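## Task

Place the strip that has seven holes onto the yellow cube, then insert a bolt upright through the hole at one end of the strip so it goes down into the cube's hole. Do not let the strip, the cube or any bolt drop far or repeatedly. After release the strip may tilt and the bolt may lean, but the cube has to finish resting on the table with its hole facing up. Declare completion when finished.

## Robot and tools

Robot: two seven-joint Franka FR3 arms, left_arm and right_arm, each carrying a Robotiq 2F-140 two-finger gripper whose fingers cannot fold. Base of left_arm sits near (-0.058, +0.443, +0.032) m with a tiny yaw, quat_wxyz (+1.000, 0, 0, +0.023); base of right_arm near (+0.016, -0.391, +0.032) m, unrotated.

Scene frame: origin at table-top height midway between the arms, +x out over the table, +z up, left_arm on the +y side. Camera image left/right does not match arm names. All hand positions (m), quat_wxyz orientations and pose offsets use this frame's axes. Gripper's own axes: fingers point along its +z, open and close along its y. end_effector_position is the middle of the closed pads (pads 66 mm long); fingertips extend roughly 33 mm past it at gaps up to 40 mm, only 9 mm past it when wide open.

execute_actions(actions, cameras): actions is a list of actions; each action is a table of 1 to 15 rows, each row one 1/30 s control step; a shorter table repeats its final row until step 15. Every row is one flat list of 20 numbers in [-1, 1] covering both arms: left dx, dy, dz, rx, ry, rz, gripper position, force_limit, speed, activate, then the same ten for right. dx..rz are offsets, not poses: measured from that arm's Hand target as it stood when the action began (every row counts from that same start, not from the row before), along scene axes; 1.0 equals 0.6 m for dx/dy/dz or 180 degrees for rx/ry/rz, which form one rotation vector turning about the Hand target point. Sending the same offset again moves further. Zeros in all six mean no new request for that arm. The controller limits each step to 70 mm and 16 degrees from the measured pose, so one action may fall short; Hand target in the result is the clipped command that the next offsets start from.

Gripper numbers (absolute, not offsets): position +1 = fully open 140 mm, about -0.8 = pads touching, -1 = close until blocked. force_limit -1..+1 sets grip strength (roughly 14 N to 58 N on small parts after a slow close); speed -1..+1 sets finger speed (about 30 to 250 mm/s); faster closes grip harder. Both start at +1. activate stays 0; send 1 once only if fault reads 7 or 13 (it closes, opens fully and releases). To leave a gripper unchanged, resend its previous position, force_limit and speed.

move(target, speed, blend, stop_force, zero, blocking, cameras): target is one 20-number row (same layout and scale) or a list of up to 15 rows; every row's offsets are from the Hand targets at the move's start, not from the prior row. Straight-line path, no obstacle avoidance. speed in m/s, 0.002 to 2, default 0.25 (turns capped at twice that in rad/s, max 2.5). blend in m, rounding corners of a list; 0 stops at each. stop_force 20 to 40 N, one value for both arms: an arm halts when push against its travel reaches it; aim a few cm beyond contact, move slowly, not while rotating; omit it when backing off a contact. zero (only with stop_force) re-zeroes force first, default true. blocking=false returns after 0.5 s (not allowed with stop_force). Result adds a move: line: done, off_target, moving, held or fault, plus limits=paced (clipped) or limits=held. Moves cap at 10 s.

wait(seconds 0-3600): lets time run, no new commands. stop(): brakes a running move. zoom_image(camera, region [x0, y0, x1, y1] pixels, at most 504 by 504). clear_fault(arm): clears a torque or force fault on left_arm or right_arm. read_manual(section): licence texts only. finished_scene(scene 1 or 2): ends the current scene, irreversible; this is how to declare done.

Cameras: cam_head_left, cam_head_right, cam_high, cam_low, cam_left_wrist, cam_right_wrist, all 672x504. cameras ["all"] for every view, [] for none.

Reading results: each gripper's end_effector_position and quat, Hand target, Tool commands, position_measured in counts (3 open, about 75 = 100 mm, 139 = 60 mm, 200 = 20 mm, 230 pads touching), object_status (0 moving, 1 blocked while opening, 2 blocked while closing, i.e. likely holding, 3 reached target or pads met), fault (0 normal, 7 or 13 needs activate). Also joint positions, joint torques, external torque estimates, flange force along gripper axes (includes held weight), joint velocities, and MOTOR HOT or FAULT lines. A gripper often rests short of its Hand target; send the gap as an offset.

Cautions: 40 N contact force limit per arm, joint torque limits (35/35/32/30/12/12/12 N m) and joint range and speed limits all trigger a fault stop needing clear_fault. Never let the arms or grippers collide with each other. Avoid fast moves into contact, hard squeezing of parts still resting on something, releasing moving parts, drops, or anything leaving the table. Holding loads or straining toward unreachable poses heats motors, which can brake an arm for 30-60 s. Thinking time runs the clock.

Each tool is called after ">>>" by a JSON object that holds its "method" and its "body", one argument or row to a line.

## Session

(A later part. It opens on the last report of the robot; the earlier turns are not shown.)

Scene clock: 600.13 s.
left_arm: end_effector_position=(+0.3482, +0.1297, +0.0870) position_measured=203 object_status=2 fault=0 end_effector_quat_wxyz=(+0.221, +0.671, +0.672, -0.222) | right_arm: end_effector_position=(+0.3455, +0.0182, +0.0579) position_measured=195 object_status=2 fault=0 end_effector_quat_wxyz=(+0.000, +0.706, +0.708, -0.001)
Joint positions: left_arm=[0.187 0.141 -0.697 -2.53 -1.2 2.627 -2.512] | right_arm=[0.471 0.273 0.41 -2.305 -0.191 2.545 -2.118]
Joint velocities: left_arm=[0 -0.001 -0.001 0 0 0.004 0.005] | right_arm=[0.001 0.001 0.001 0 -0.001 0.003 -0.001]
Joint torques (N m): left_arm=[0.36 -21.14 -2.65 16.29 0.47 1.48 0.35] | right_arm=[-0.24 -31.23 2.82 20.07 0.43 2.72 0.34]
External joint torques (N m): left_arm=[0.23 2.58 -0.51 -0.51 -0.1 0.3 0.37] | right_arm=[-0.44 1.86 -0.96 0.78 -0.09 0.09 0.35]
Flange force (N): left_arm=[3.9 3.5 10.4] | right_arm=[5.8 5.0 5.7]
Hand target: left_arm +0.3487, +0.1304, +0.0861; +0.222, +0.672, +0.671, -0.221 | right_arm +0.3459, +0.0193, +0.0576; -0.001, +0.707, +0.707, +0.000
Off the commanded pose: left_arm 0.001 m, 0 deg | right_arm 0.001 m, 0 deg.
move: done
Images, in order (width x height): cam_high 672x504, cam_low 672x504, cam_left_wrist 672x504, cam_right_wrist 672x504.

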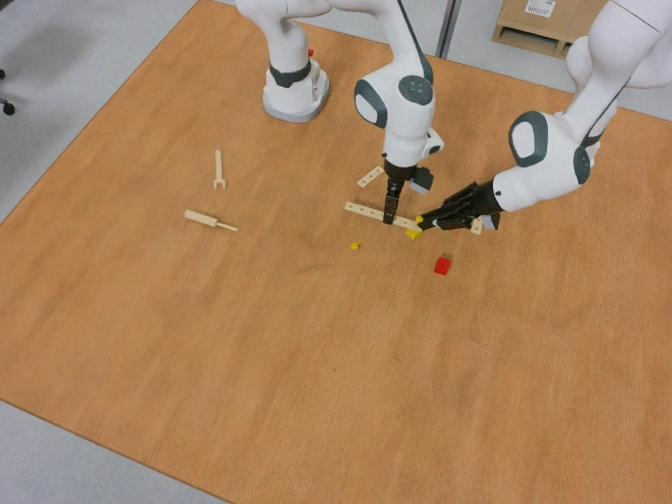

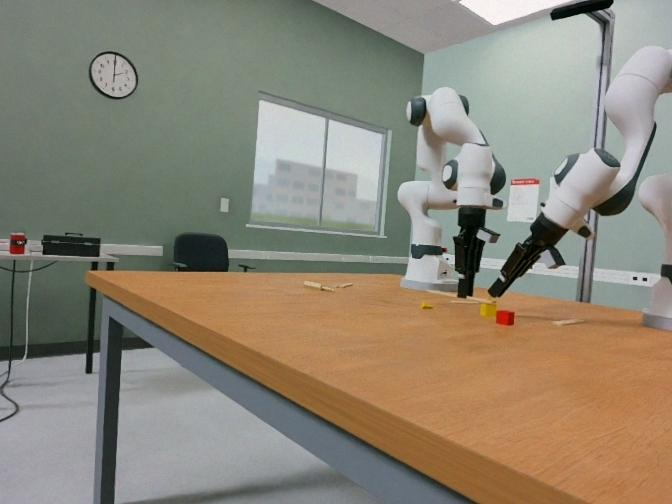

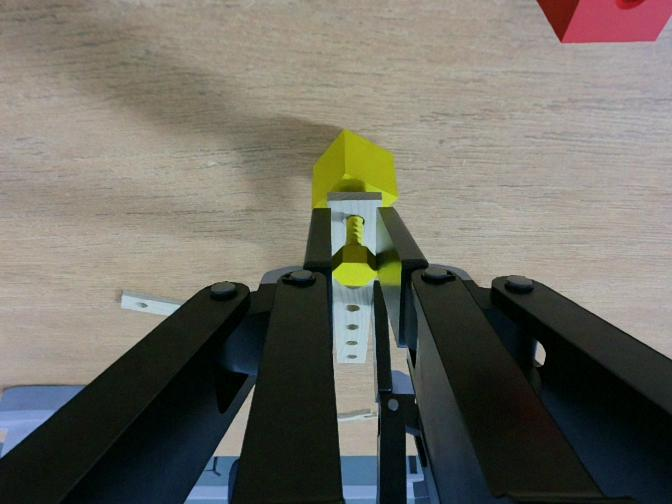

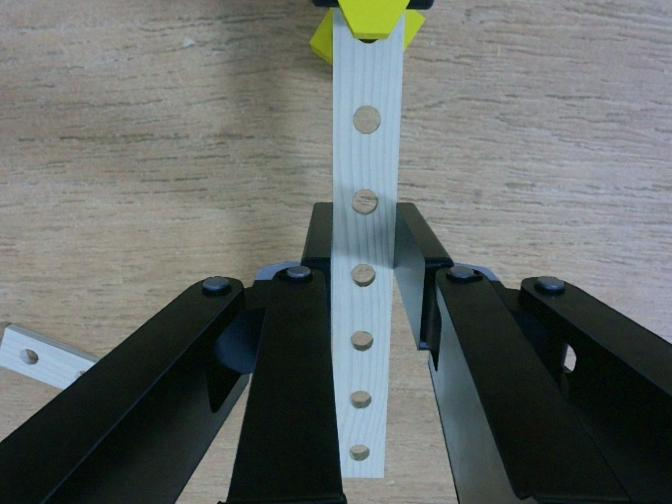

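>>> {"method": "move", "body": {
  "target": [0,0.0,-0.005,0,0,0,-1,-0.3,-1,0,0,0,0,0,0,0,-1,-1,-1,0],
  "speed": 0.01,
  "cameras": ["cam_left_wrist","cam_right_wrist","cam_high","cam_low"]
}}

>>> {"method": "zoom_image", "body": {
  "camera": "cam_left_wrist",
  "region": [320, 190, 390, 265]
}}

>>> {"method": "zoom_image", "body": {
  "camera": "cam_high",
  "region": [400, 205, 435, 240]
}}

>>> {"method": "zoom_image", "body": {
  "camera": "cam_right_wrist",
  "region": [320, 0, 440, 90]
}}

>>> {"method": "zoom_image", "body": {
  "camera": "cam_low",
  "region": [465, 280, 515, 325]
}}

Scene clock: 614.23 s.
left_arm: end_effector_position=(+0.3480, +0.1303, +0.0837) position_measured=203 object_status=2 fault=0 end_effector_quat_wxyz=(+0.221, +0.671, +0.672, -0.222) | right_arm: end_effector_position=(+0.3454, +0.0184, +0.0580) position_measured=195 object_status=2 fault=0 end_effector_quat_wxyz=(+0.000, +0.706, +0.709, -0.001)
Joint positions: left_arm=[0.187 0.152 -0.697 -2.529 -1.203 2.635 -2.504] | right_arm=[0.471 0.273 0.41 -2.305 -0.191 2.545 -2.118]
Joint velocities: left_arm=[0.001 0.001 0 0 0 0.002 0.006] | right_arm=[within noise]
Joint torques (N m): left_arm=[0.37 -21.24 -2.76 16.52 0.14 1.44 0.2] | right_arm=[-0.35 -31.27 2.71 20.1 0.43 2.64 0.28]
External joint torques (N m): left_arm=[0.21 2.72 -0.47 -0.14 -0.42 0.26 0.22] | right_arm=[-0.65 1.8 -1.16 0.81 -0.09 0 0.28]
Flange force (N): left_arm=[3.7 3.8 11.5] | right_arm=[5.5 5.4 5.3]
Hand target: left_arm +0.3487, +0.1304, +0.0831; +0.222, +0.672, +0.671, -0.221 | right_arm +0.3459, +0.0193, +0.0576; -0.001, +0.707, +0.707, +0.000
Off the commanded pose: left_arm 0.001 m, 0 deg | right_arm 0.001 m, 0 deg.
move: done
Images, in order (width x height): cam_high 672x504, cam_low 672x504, cam_left_wrist 672x504, cam_right_wrist 672x504.

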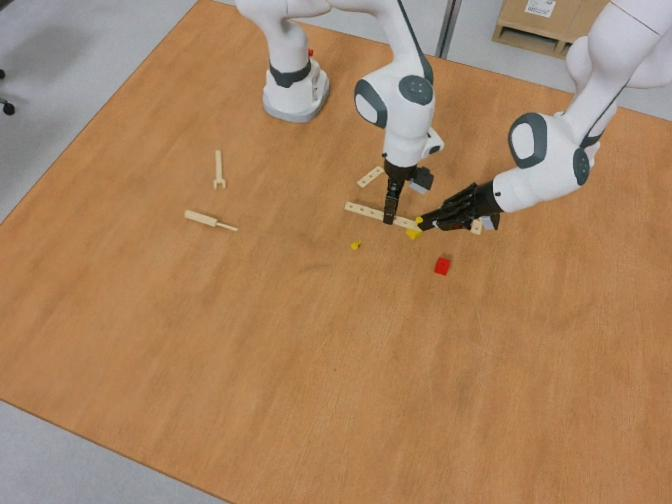

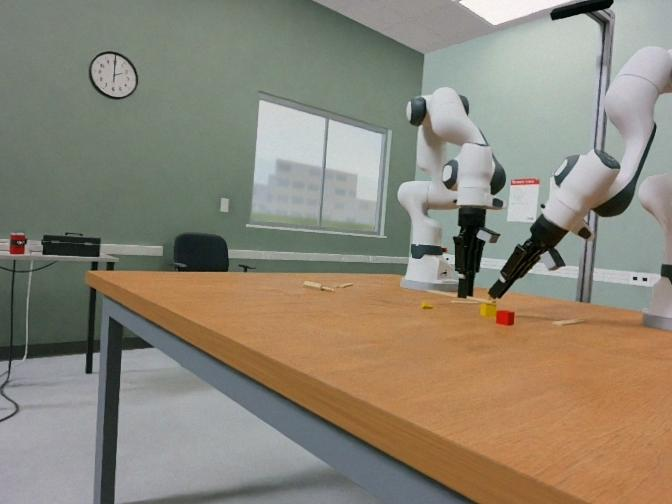

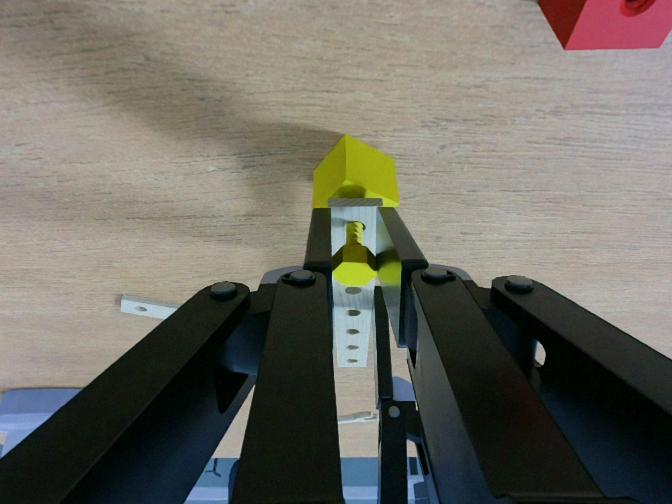

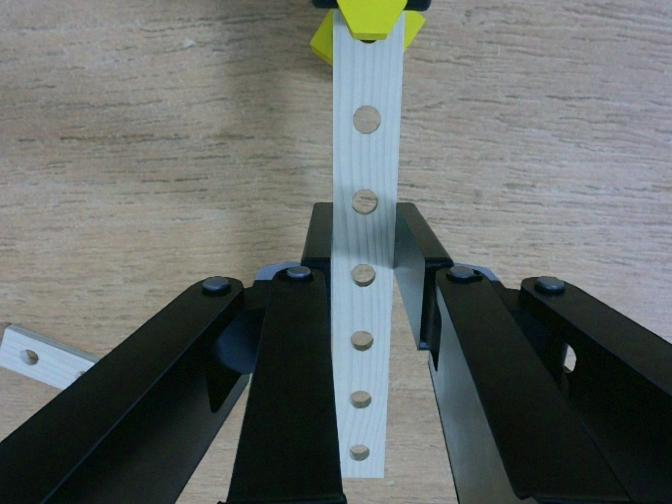

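Scaled by 6.720.

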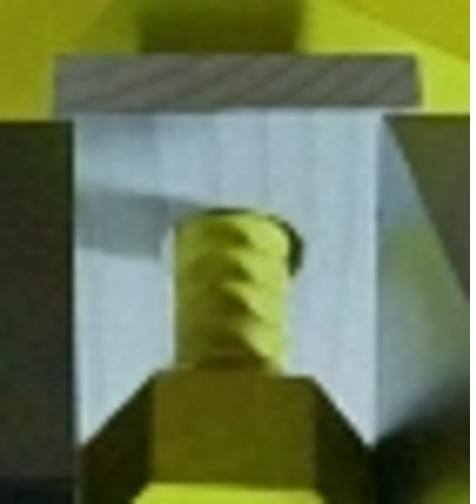

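Scaled by 14.400.

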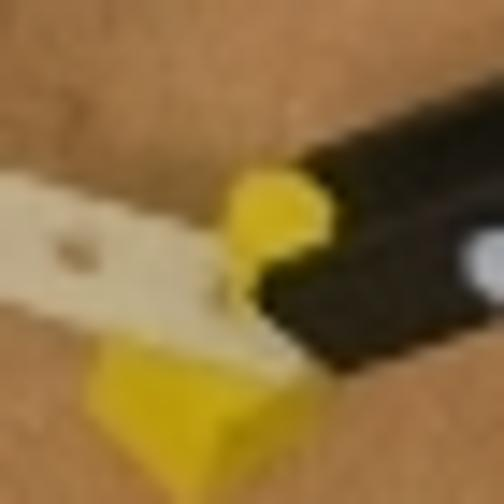

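Scaled by 4.200.

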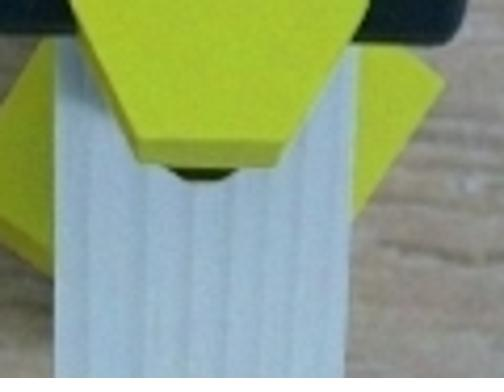

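Scaled by 10.080.

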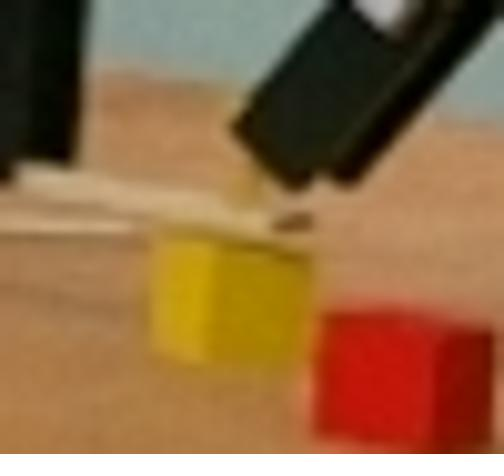

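>>> {"method": "move", "body": {
  "target": [
    [0.0012,0.0,0,0,0,0,-1,-0.3,-1,0,0,0,0,0,0,0,-1,-1,-1,0],
    [0.0012,0.0,-0.005,0,0,0,-1,-0.3,-1,0,0,0,0,0,0,0,-1,-1,-1,0]
  ],
  "speed": 0.01,
  "cameras": ["cam_left_wrist","cam_right_wrist","cam_high","cam_low"]
}}

>>> {"method": "zoom_image", "body": {
  "camera": "cam_left_wrist",
  "region": [320, 190, 390, 265]
}}

>>> {"method": "zoom_image", "body": {
  "camera": "cam_right_wrist",
  "region": [320, 0, 440, 90]
}}

Scene clock: 627.67 s.
left_arm: end_effector_position=(+0.3486, +0.1302, +0.0807) position_measured=203 object_status=2 fault=0 end_effector_quat_wxyz=(+0.221, +0.671, +0.672, -0.222) | right_arm: end_effector_position=(+0.3455, +0.0184, +0.0580) position_measured=195 object_status=2 fault=0 end_effector_quat_wxyz=(+0.000, +0.706, +0.709, -0.001)
Joint positions: left_arm=[0.187 0.165 -0.697 -2.525 -1.204 2.643 -2.498] | right_arm=[0.471 0.273 0.41 -2.305 -0.191 2.546 -2.118]
Joint velocities: left_arm=[0 -0.001 0 0 0 0.003 0.004] | right_arm=[within noise]
Joint torques (N m): left_arm=[0.49 -21.34 -2.88 16.62 0.28 1.55 0.28] | right_arm=[-0.32 -31.22 2.7 20.06 0.42 2.61 0.33]
External joint torques (N m): left_arm=[0.39 2.92 -0.33 0.05 -0.29 0.39 0.29] | right_arm=[-0.45 1.78 -1 0.8 -0.1 -0.01 0.33]
Flange force (N): left_arm=[4.3 5.1 12.5] | right_arm=[5.8 5.1 5.3]
Hand target: left_arm +0.3494, +0.1304, +0.0801; +0.222, +0.672, +0.671, -0.221 | right_arm +0.3459, +0.0193, +0.0576; -0.001, +0.707, +0.707, +0.000
Off the commanded pose: left_arm 0.001 m, 0 deg | right_arm 0.001 m, 0 deg.
move: done
Images, in order (width x height): cam_high 672x504, cam_low 672x504, cam_left_wrist 672x504, cam_right_wrist 672x504.

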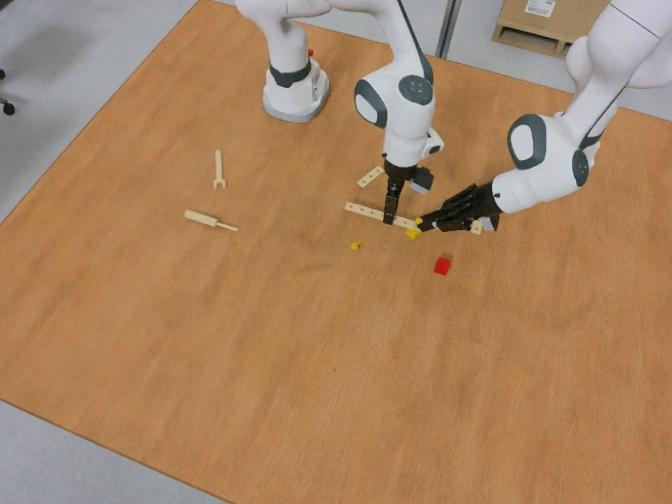

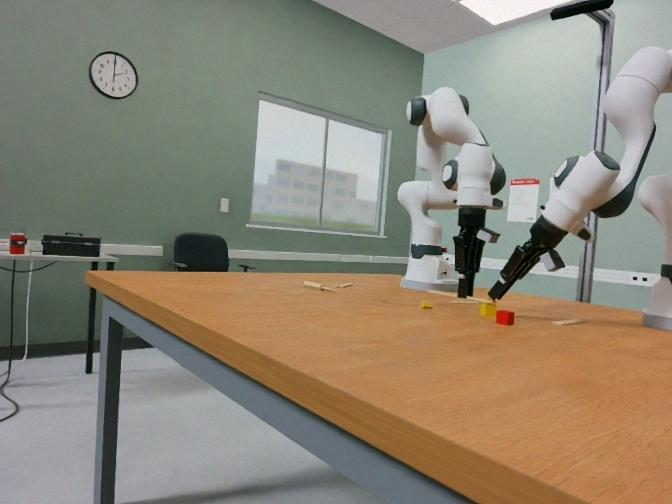

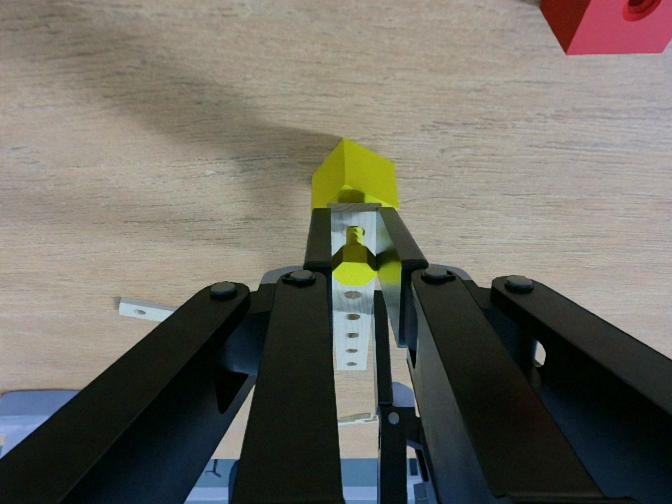

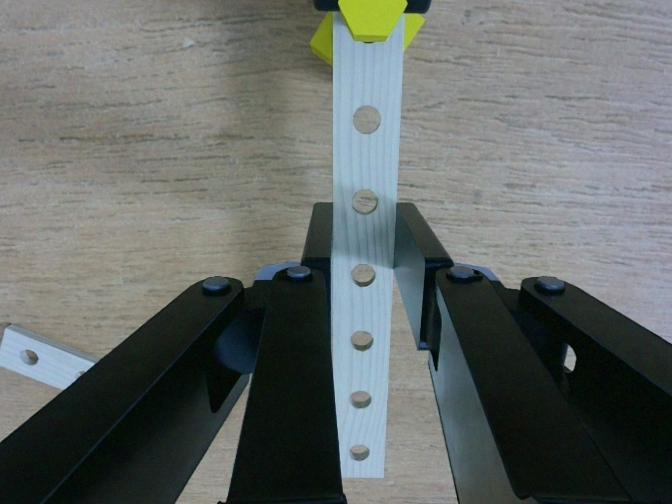

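Scaled by 6.720.

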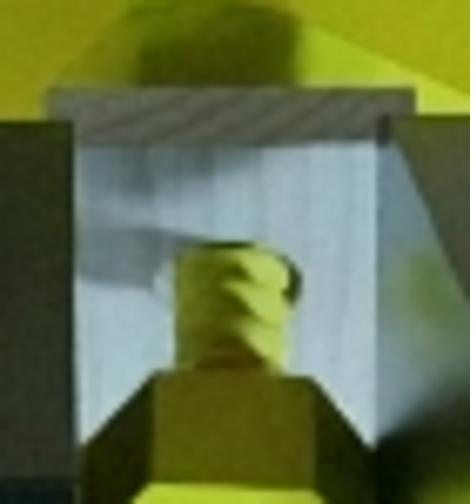

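Scaled by 4.200.

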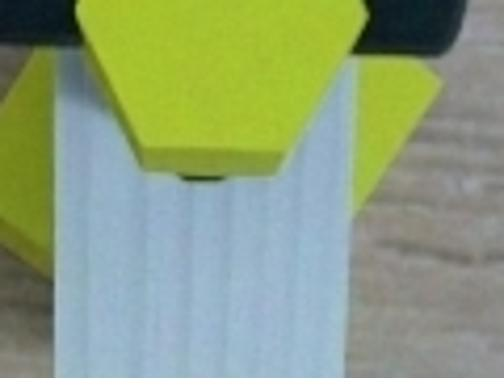

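>>> {"method": "move", "body": {
  "target": [0,0.0,-0.004,0,0,0,-1,-0.3,-1,0,0,0,0,0,0,0,-1,-1,-1,0],
  "speed": 0.01,
  "cameras": ["cam_left_wrist","cam_right_wrist","cam_high","cam_low"]
}}

>>> {"method": "zoom_image", "body": {
  "camera": "cam_left_wrist",
  "region": [320, 190, 390, 265]
}}

>>> {"method": "zoom_image", "body": {
  "camera": "cam_right_wrist",
  "region": [320, 0, 440, 90]
}}

Scene clock: 636.07 s.
left_arm: end_effector_position=(+0.3488, +0.1303, +0.0783) position_measured=203 object_status=2 fault=0 end_effector_quat_wxyz=(+0.221, +0.671, +0.672, -0.222) | right_arm: end_effector_position=(+0.3455, +0.0186, +0.0580) position_measured=195 object_status=2 fault=0 end_effector_quat_wxyz=(+0.000, +0.706, +0.709, -0.001)
Joint positions: left_arm=[0.187 0.173 -0.697 -2.524 -1.207 2.649 -2.491] | right_arm=[0.472 0.273 0.41 -2.305 -0.191 2.546 -2.118]
Joint velocities: left_arm=[0 0.001 -0.001 -0.001 -0.002 0.002 0.006] | right_arm=[within noise]
Joint torques (N m): left_arm=[0.55 -22.09 -3 16.25 0.18 1.61 0.23] | right_arm=[-0.4 -31.27 2.66 20.03 0.42 2.62 0.3]
External joint torques (N m): left_arm=[0.49 2.29 -0.26 -0.21 -0.4 0.47 0.25] | right_arm=[-0.45 1.87 -0.98 0.68 -0.11 -0.02 0.3]
Flange force (N): left_arm=[3.8 2.6 10.1] | right_arm=[5.6 5.0 5.5]
Hand target: left_arm +0.3494, +0.1304, +0.0777; +0.222, +0.672, +0.671, -0.221 | right_arm +0.3459, +0.0193, +0.0576; -0.001, +0.707, +0.707, +0.000
Off the commanded pose: left_arm 0.001 m, 0 deg | right_arm 0.001 m, 0 deg.
move: done
Images, in order (width x height): cam_high 672x504, cam_low 672x504, cam_left_wrist 672x504, cam_right_wrist 672x504.

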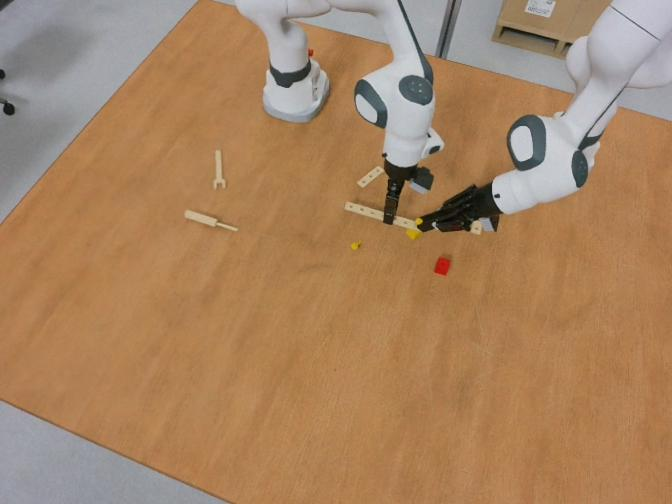

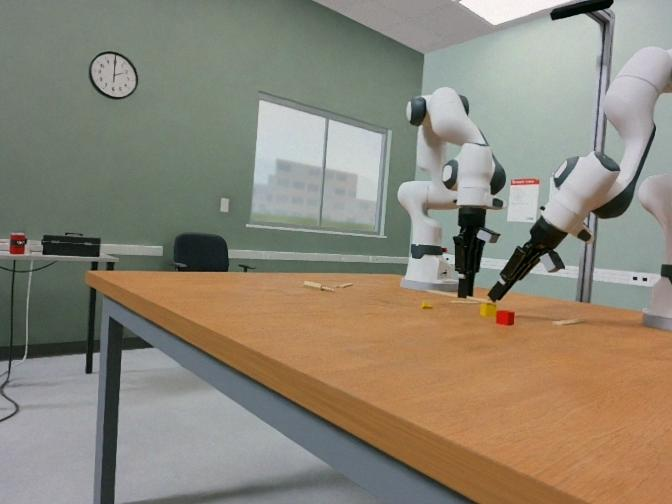

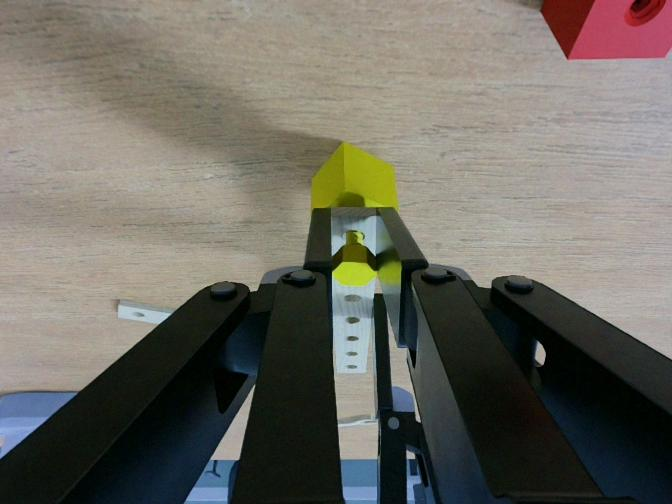

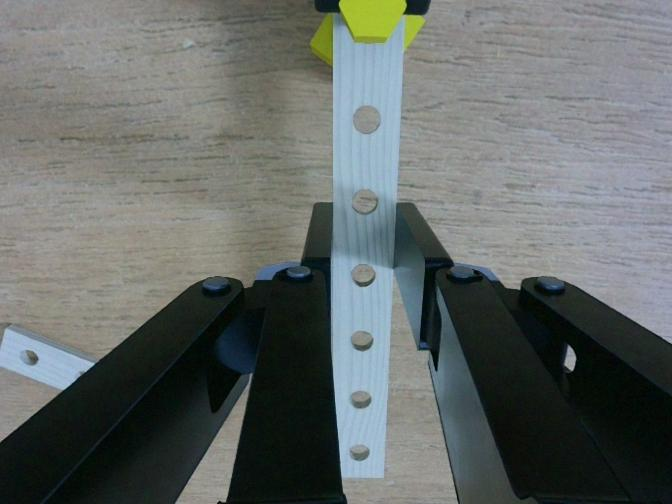

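Scaled by 6.720.

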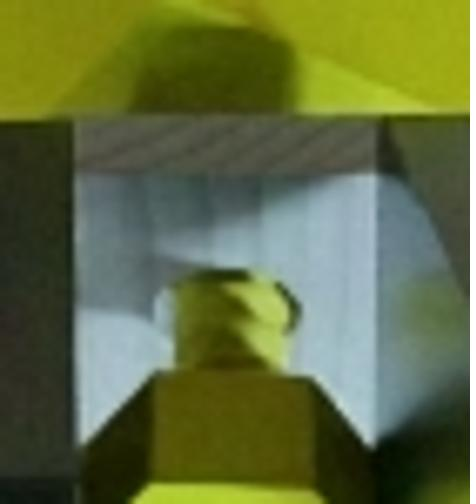

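Scaled by 4.200.

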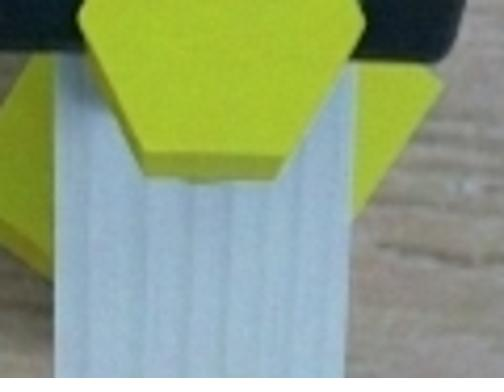

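>>> {"method": "move", "body": {
  "target": [0,0.0,-0.004,0,0,0,-1,-0.3,-1,0,0,0,0,0,0,0,-1,-1,-1,0],
  "speed": 0.01,
  "cameras": ["cam_left_wrist","cam_right_wrist","cam_high","cam_low"]
}}

>>> {"method": "zoom_image", "body": {
  "camera": "cam_left_wrist",
  "region": [320, 190, 390, 265]
}}

>>> {"method": "zoom_image", "body": {
  "camera": "cam_low",
  "region": [465, 280, 515, 325]
}}

Scene clock: 644.13 s.
left_arm: end_effector_position=(+0.3489, +0.1305, +0.0760) position_measured=203 object_status=2 fault=0 end_effector_quat_wxyz=(+0.221, +0.671, +0.672, -0.222) | right_arm: end_effector_position=(+0.3455, +0.0187, +0.0581) position_measured=195 object_status=2 fault=0 end_effector_quat_wxyz=(+0.000, +0.706, +0.709, +0.000)
Joint positions: left_arm=[0.187 0.182 -0.697 -2.522 -1.21 2.655 -2.484] | right_arm=[0.472 0.273 0.41 -2.304 -0.191 2.546 -2.118]
Joint velocities: left_arm=[0 0.001 0 -0.001 -0.001 0.002 0.006] | right_arm=[within noise]
Joint torques (N m): left_arm=[0.46 -21.82 -3.28 16.09 0.16 1.63 0.25] | right_arm=[-0.44 -31.23 2.65 19.98 0.4 2.57 0.32]
External joint torques (N m): left_arm=[0.34 2.75 -0.46 -0.28 -0.41 0.47 0.27] | right_arm=[-0.52 1.83 -1.02 0.69 -0.12 -0.06 0.32]
Flange force (N): left_arm=[4.2 3.1 12.0] | right_arm=[5.5 5.0 5.4]
Hand target: left_arm +0.3494, +0.1304, +0.0753; +0.222, +0.672, +0.671, -0.221 | right_arm +0.3459, +0.0193, +0.0576; -0.001, +0.707, +0.707, +0.000
Off the commanded pose: left_arm 0.001 m, 0 deg | right_arm 0.001 m, 0 deg.
move: done
Images, in order (width x height): cam_high 672x504, cam_low 672x504, cam_left_wrist 672x504, cam_right_wrist 672x504.

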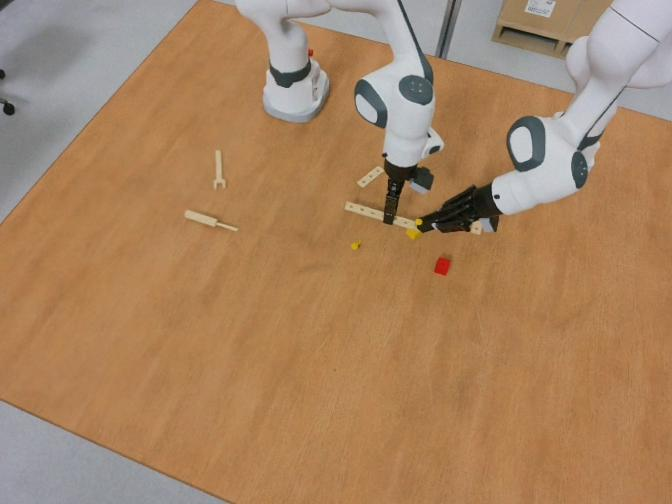

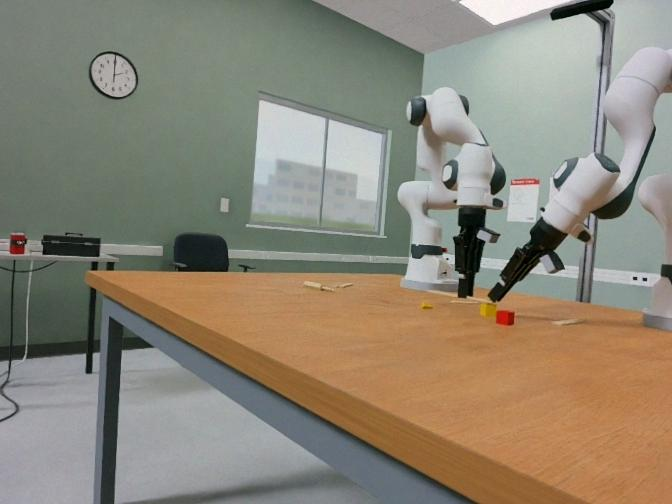

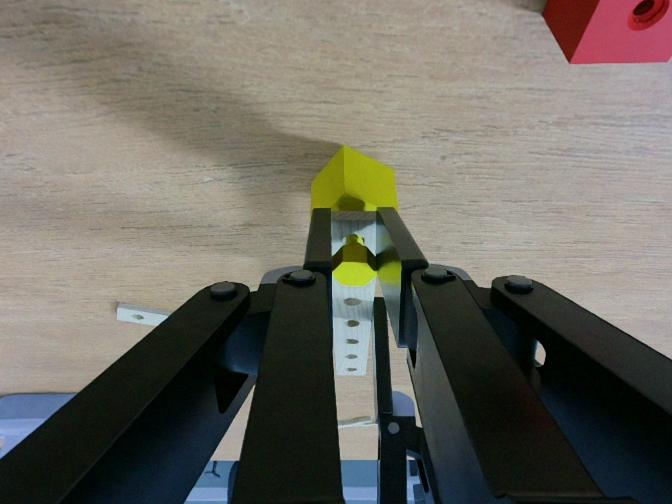

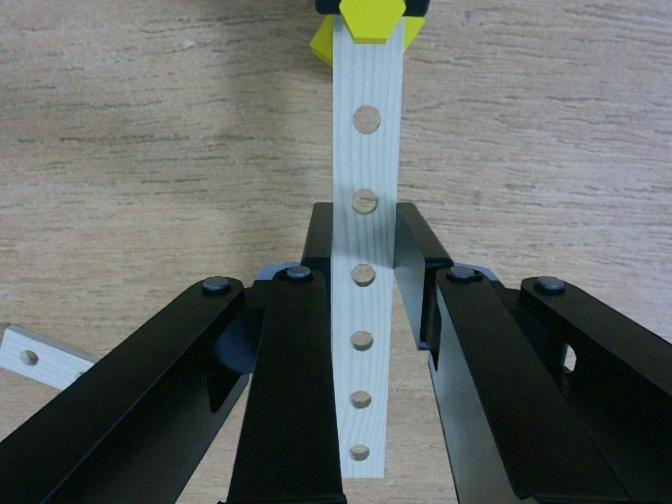

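Scaled by 6.720.

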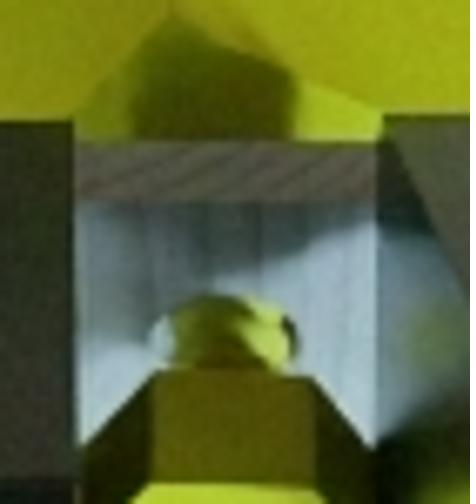

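Scaled by 10.080.

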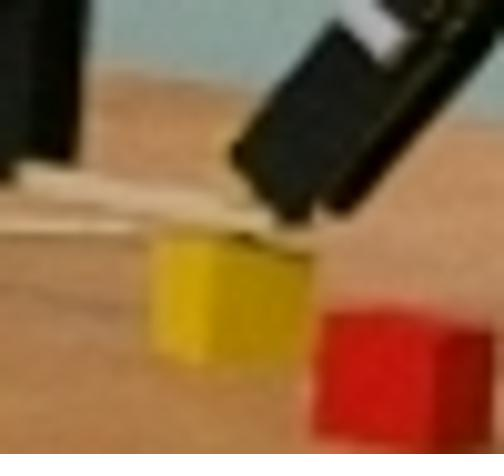

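>>> {"method": "move", "body": {
  "target": [0,0.0,-0.003,0,0,0,-1,-0.3,-1,0,0,0,0,0,0,0,-1,-1,-1,0],
  "speed": 0.01,
  "cameras": ["cam_left_wrist","cam_right_wrist","cam_high","cam_low"]
}}

>>> {"method": "zoom_image", "body": {
  "camera": "cam_left_wrist",
  "region": [300, 190, 410, 300]
}}

>>> {"method": "zoom_image", "body": {
  "camera": "cam_low",
  "region": [465, 280, 515, 325]
}}

>>> {"method": "zoom_image", "body": {
  "camera": "cam_right_wrist",
  "region": [320, 0, 440, 90]
}}

Scene clock: 706.67 s.
left_arm: end_effector_position=(+0.3494, +0.1300, +0.0751) position_measured=203 object_status=2 fault=0 end_effector_quat_wxyz=(+0.222, +0.671, +0.672, -0.222) | right_arm: end_effector_position=(+0.3457, +0.0187, +0.0581) position_measured=195 object_status=2 fault=0 end_effector_quat_wxyz=(+0.000, +0.706, +0.709, +0.000)
Joint positions: left_arm=[0.187 0.187 -0.697 -2.52 -1.213 2.658 -2.479] | right_arm=[0.472 0.273 0.41 -2.304 -0.191 2.546 -2.118]
Joint velocities: left_arm=[0 0 -0.001 0.001 -0.002 0 0.004] | right_arm=[within noise]
Joint torques (N m): left_arm=[0.5 -21.3 -3.21 15.53 0.33 1.92 0.29] | right_arm=[-0.39 -31.22 2.83 20.02 0.43 2.54 0.26]
External joint torques (N m): left_arm=[0.39 3.33 -0.3 -0.79 -0.24 0.78 0.31] | right_arm=[-0.57 1.85 -0.94 0.76 -0.09 -0.09 0.26]
Flange force (N): left_arm=[5.3 3.8 14.2] | right_arm=[5.6 5.3 5.1]
Hand target: left_arm +0.3494, +0.1304, +0.0735; +0.222, +0.672, +0.671, -0.221 | right_arm +0.3459, +0.0193, +0.0576; -0.001, +0.707, +0.707, +0.000
Off the commanded pose: left_arm 0.002 m, 0 deg | right_arm 0.001 m, 0 deg.
move: done
Images, in order (width x height): cam_high 672x504, cam_low 672x504, cam_left_wrist 672x504, cam_right_wrist 672x504.

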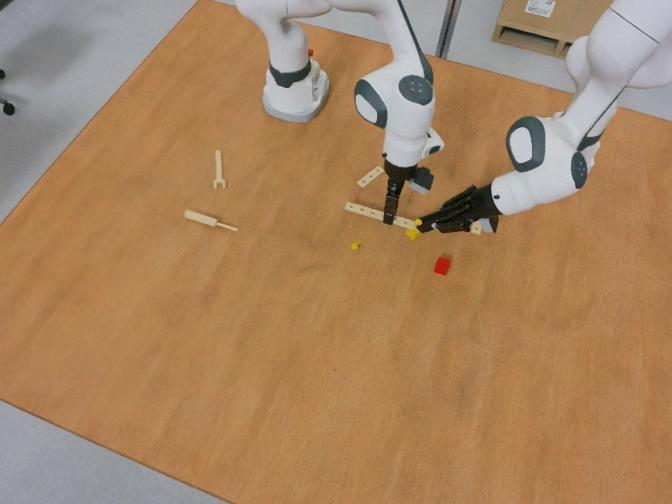

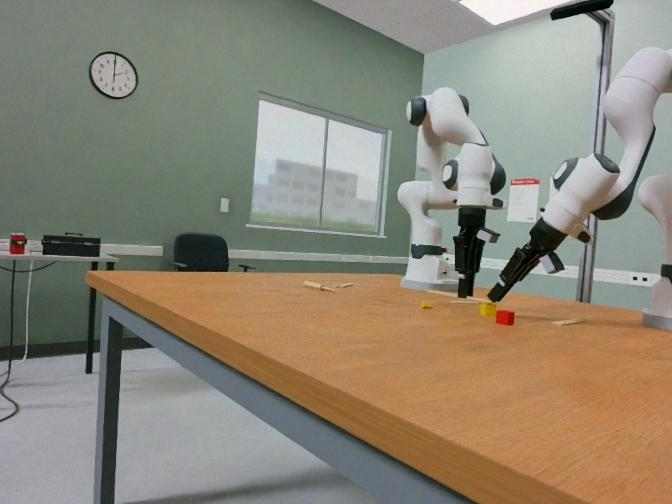

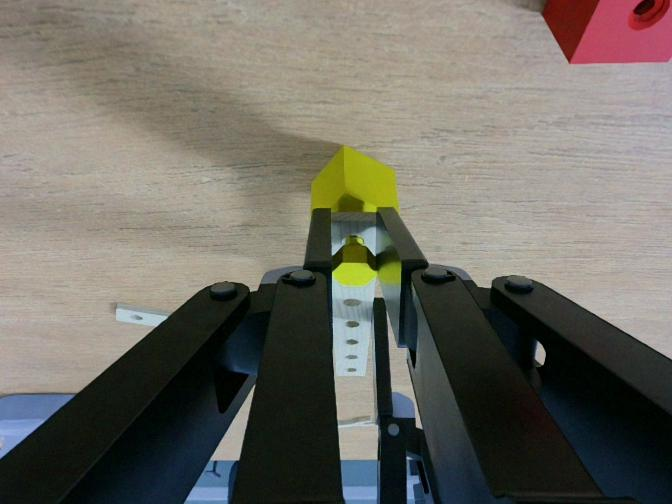

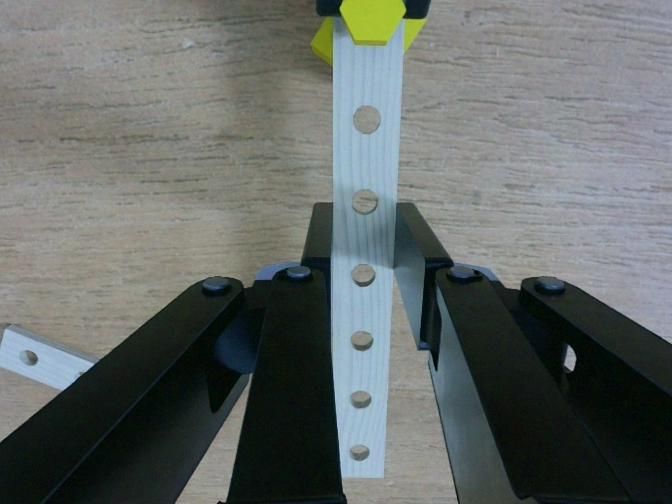

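Scaled by 4.582.

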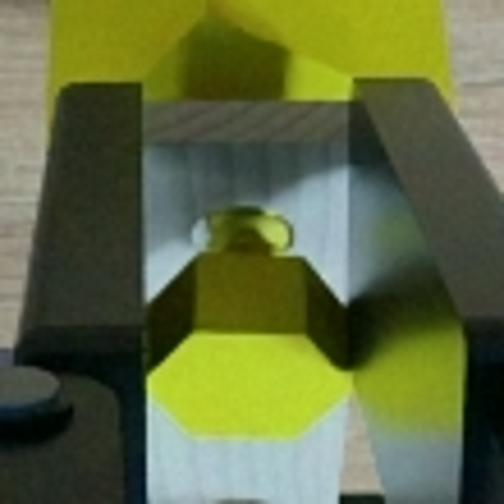

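Scaled by 10.080.

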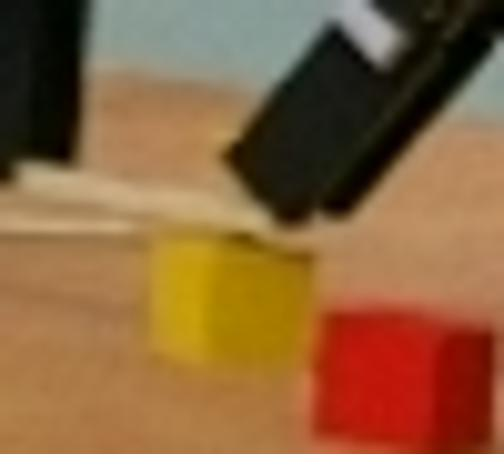

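Scaled by 4.200.

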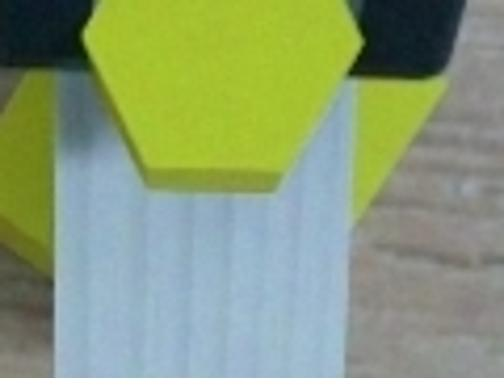

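>>> {"method": "move", "body": {
  "target": [0,0.0,0.0037,0,0,0,-1,-0.3,-1,0,0,0,0,0,0,0,-1,-1,-1,0],
  "speed": 0.01,
  "cameras": ["cam_left_wrist"]
}}

>>> {"method": "zoom_image", "body": {
  "camera": "cam_left_wrist",
  "region": [300, 190, 410, 300]
}}

Scene clock: 716.73 s.
left_arm: end_effector_position=(+0.3494, +0.1302, +0.0753) position_measured=203 object_status=2 fault=0 end_effector_quat_wxyz=(+0.222, +0.672, +0.671, -0.222) | right_arm: end_effector_position=(+0.3458, +0.0187, +0.0581) position_measured=195 object_status=2 fault=0 end_effector_quat_wxyz=(+0.000, +0.706, +0.709, +0.000)
Joint positions: left_arm=[0.187 0.186 -0.697 -2.52 -1.213 2.658 -2.478] | right_arm=[0.472 0.273 0.41 -2.304 -0.191 2.546 -2.118]
Joint torques (N m): left_arm=[0.57 -23.78 -3.23 15.28 0.46 1.26 -0.08] | right_arm=[-0.37 -31.31 2.77 19.96 0.4 2.54 0.29]
External joint torques (N m): left_arm=[0.52 0.79 -0.28 -0.97 -0.11 0.13 -0.06] | right_arm=[-0.51 1.67 -0.94 0.73 -0.12 -0.08 0.29]
Flange force (N): left_arm=[1.6 -1.3 1.7] | right_arm=[5.3 4.9 4.8]
Hand target: left_arm +0.3494, +0.1304, +0.0757; +0.222, +0.672, +0.671, -0.221 | right_arm +0.3459, +0.0193, +0.0576; -0.001, +0.707, +0.707, +0.000
Off the commanded pose: left_arm 0.000 m, 0 deg | right_arm 0.001 m, 0 deg.
move: done

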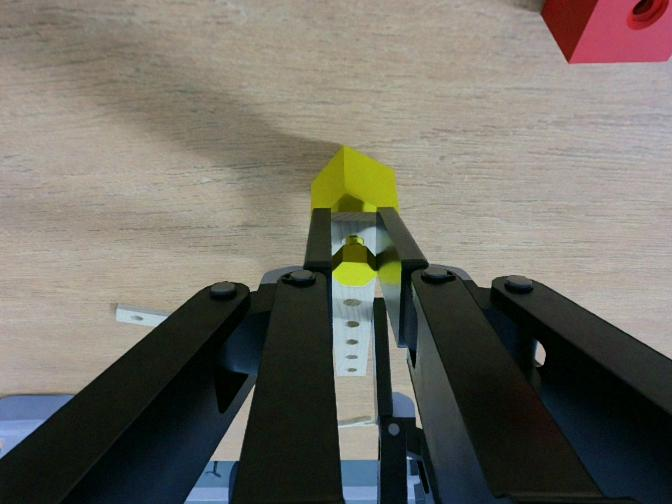

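Scaled by 4.582.

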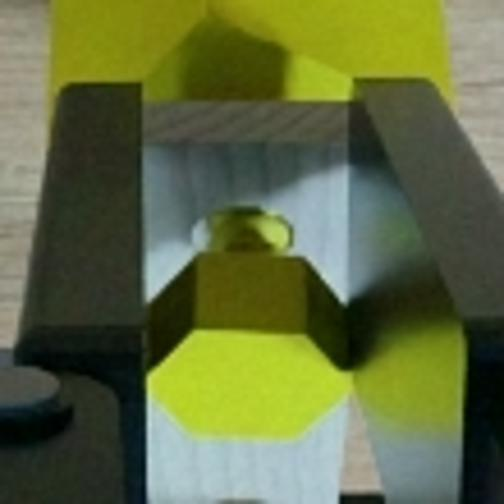

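>>> {"method": "move", "body": {
  "target": [0,0,0,0,0,0,-0.5,-0.3,-1,0,0,0,0,0,0,0,-1,-1,-1,0],
  "speed": 0.01,
  "cameras": ["cam_left_wrist","cam_right_wrist"]
}}

>>> {"method": "zoom_image", "body": {
  "camera": "cam_left_wrist",
  "region": [300, 190, 410, 300]
}}

>>> {"method": "zoom_image", "body": {
  "camera": "cam_right_wrist",
  "region": [320, 0, 440, 90]
}}

Scene clock: 723.67 s.
left_arm: end_effector_position=(+0.3495, +0.1302, +0.0754) position_measured=192 object_status=0 fault=0 end_effector_quat_wxyz=(+0.222, +0.672, +0.671, -0.222) | right_arm: end_effector_position=(+0.3458, +0.0187, +0.0581) position_measured=195 object_status=2 fault=0 end_effector_quat_wxyz=(+0.000, +0.706, +0.709, +0.000)
Joint positions: left_arm=[0.187 0.186 -0.697 -2.52 -1.213 2.658 -2.478] | right_arm=[0.472 0.273 0.41 -2.304 -0.191 2.546 -2.118]
Joint torques (N m): left_arm=[0.28 -23.56 -3.46 15.26 0.47 1.13 -0.1] | right_arm=[-0.32 -31.29 2.79 20.02 0.43 2.56 0.3]
External joint torques (N m): left_arm=[0.18 1.05 -0.56 -1.06 -0.1 -0.01 -0.08] | right_arm=[-0.46 1.83 -0.94 0.64 -0.09 -0.09 0.3]
Flange force (N): left_arm=[1.3 -1.2 2.6] | right_arm=[5.4 4.9 5.2]
Hand target: left_arm +0.3494, +0.1304, +0.0757; +0.222, +0.672, +0.671, -0.221 | right_arm +0.3459, +0.0193, +0.0576; -0.001, +0.707, +0.707, +0.000
Off the commanded pose: left_arm 0.000 m, 0 deg | right_arm 0.001 m, 0 deg.
move: done

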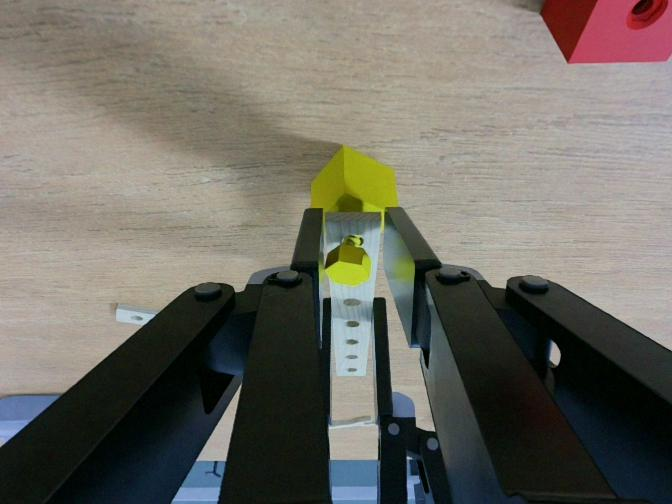

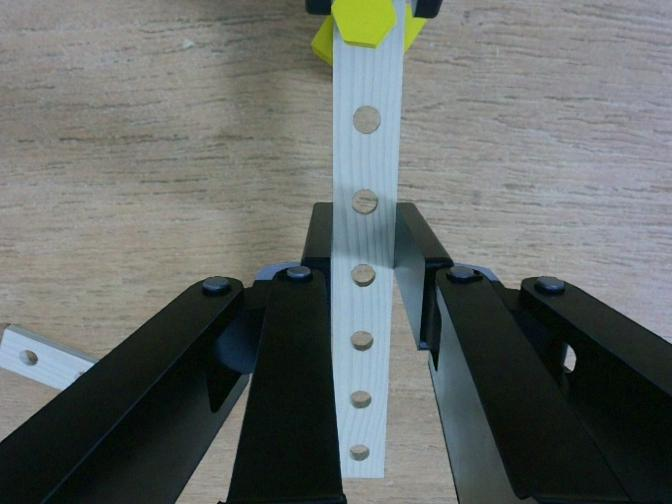

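Scaled by 4.582.

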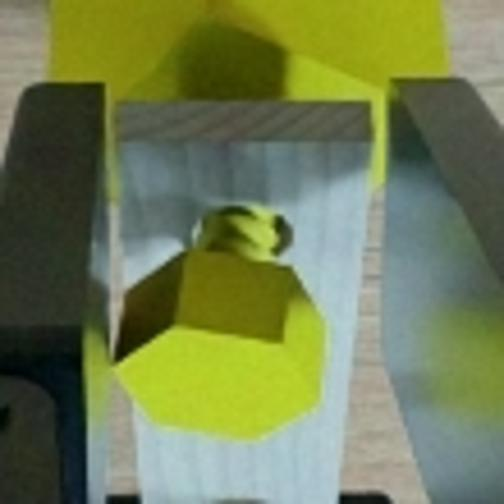

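Scaled by 4.200.

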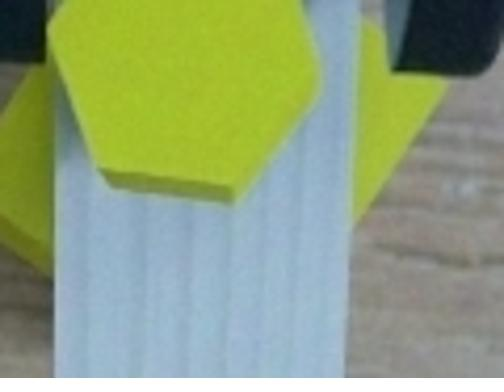

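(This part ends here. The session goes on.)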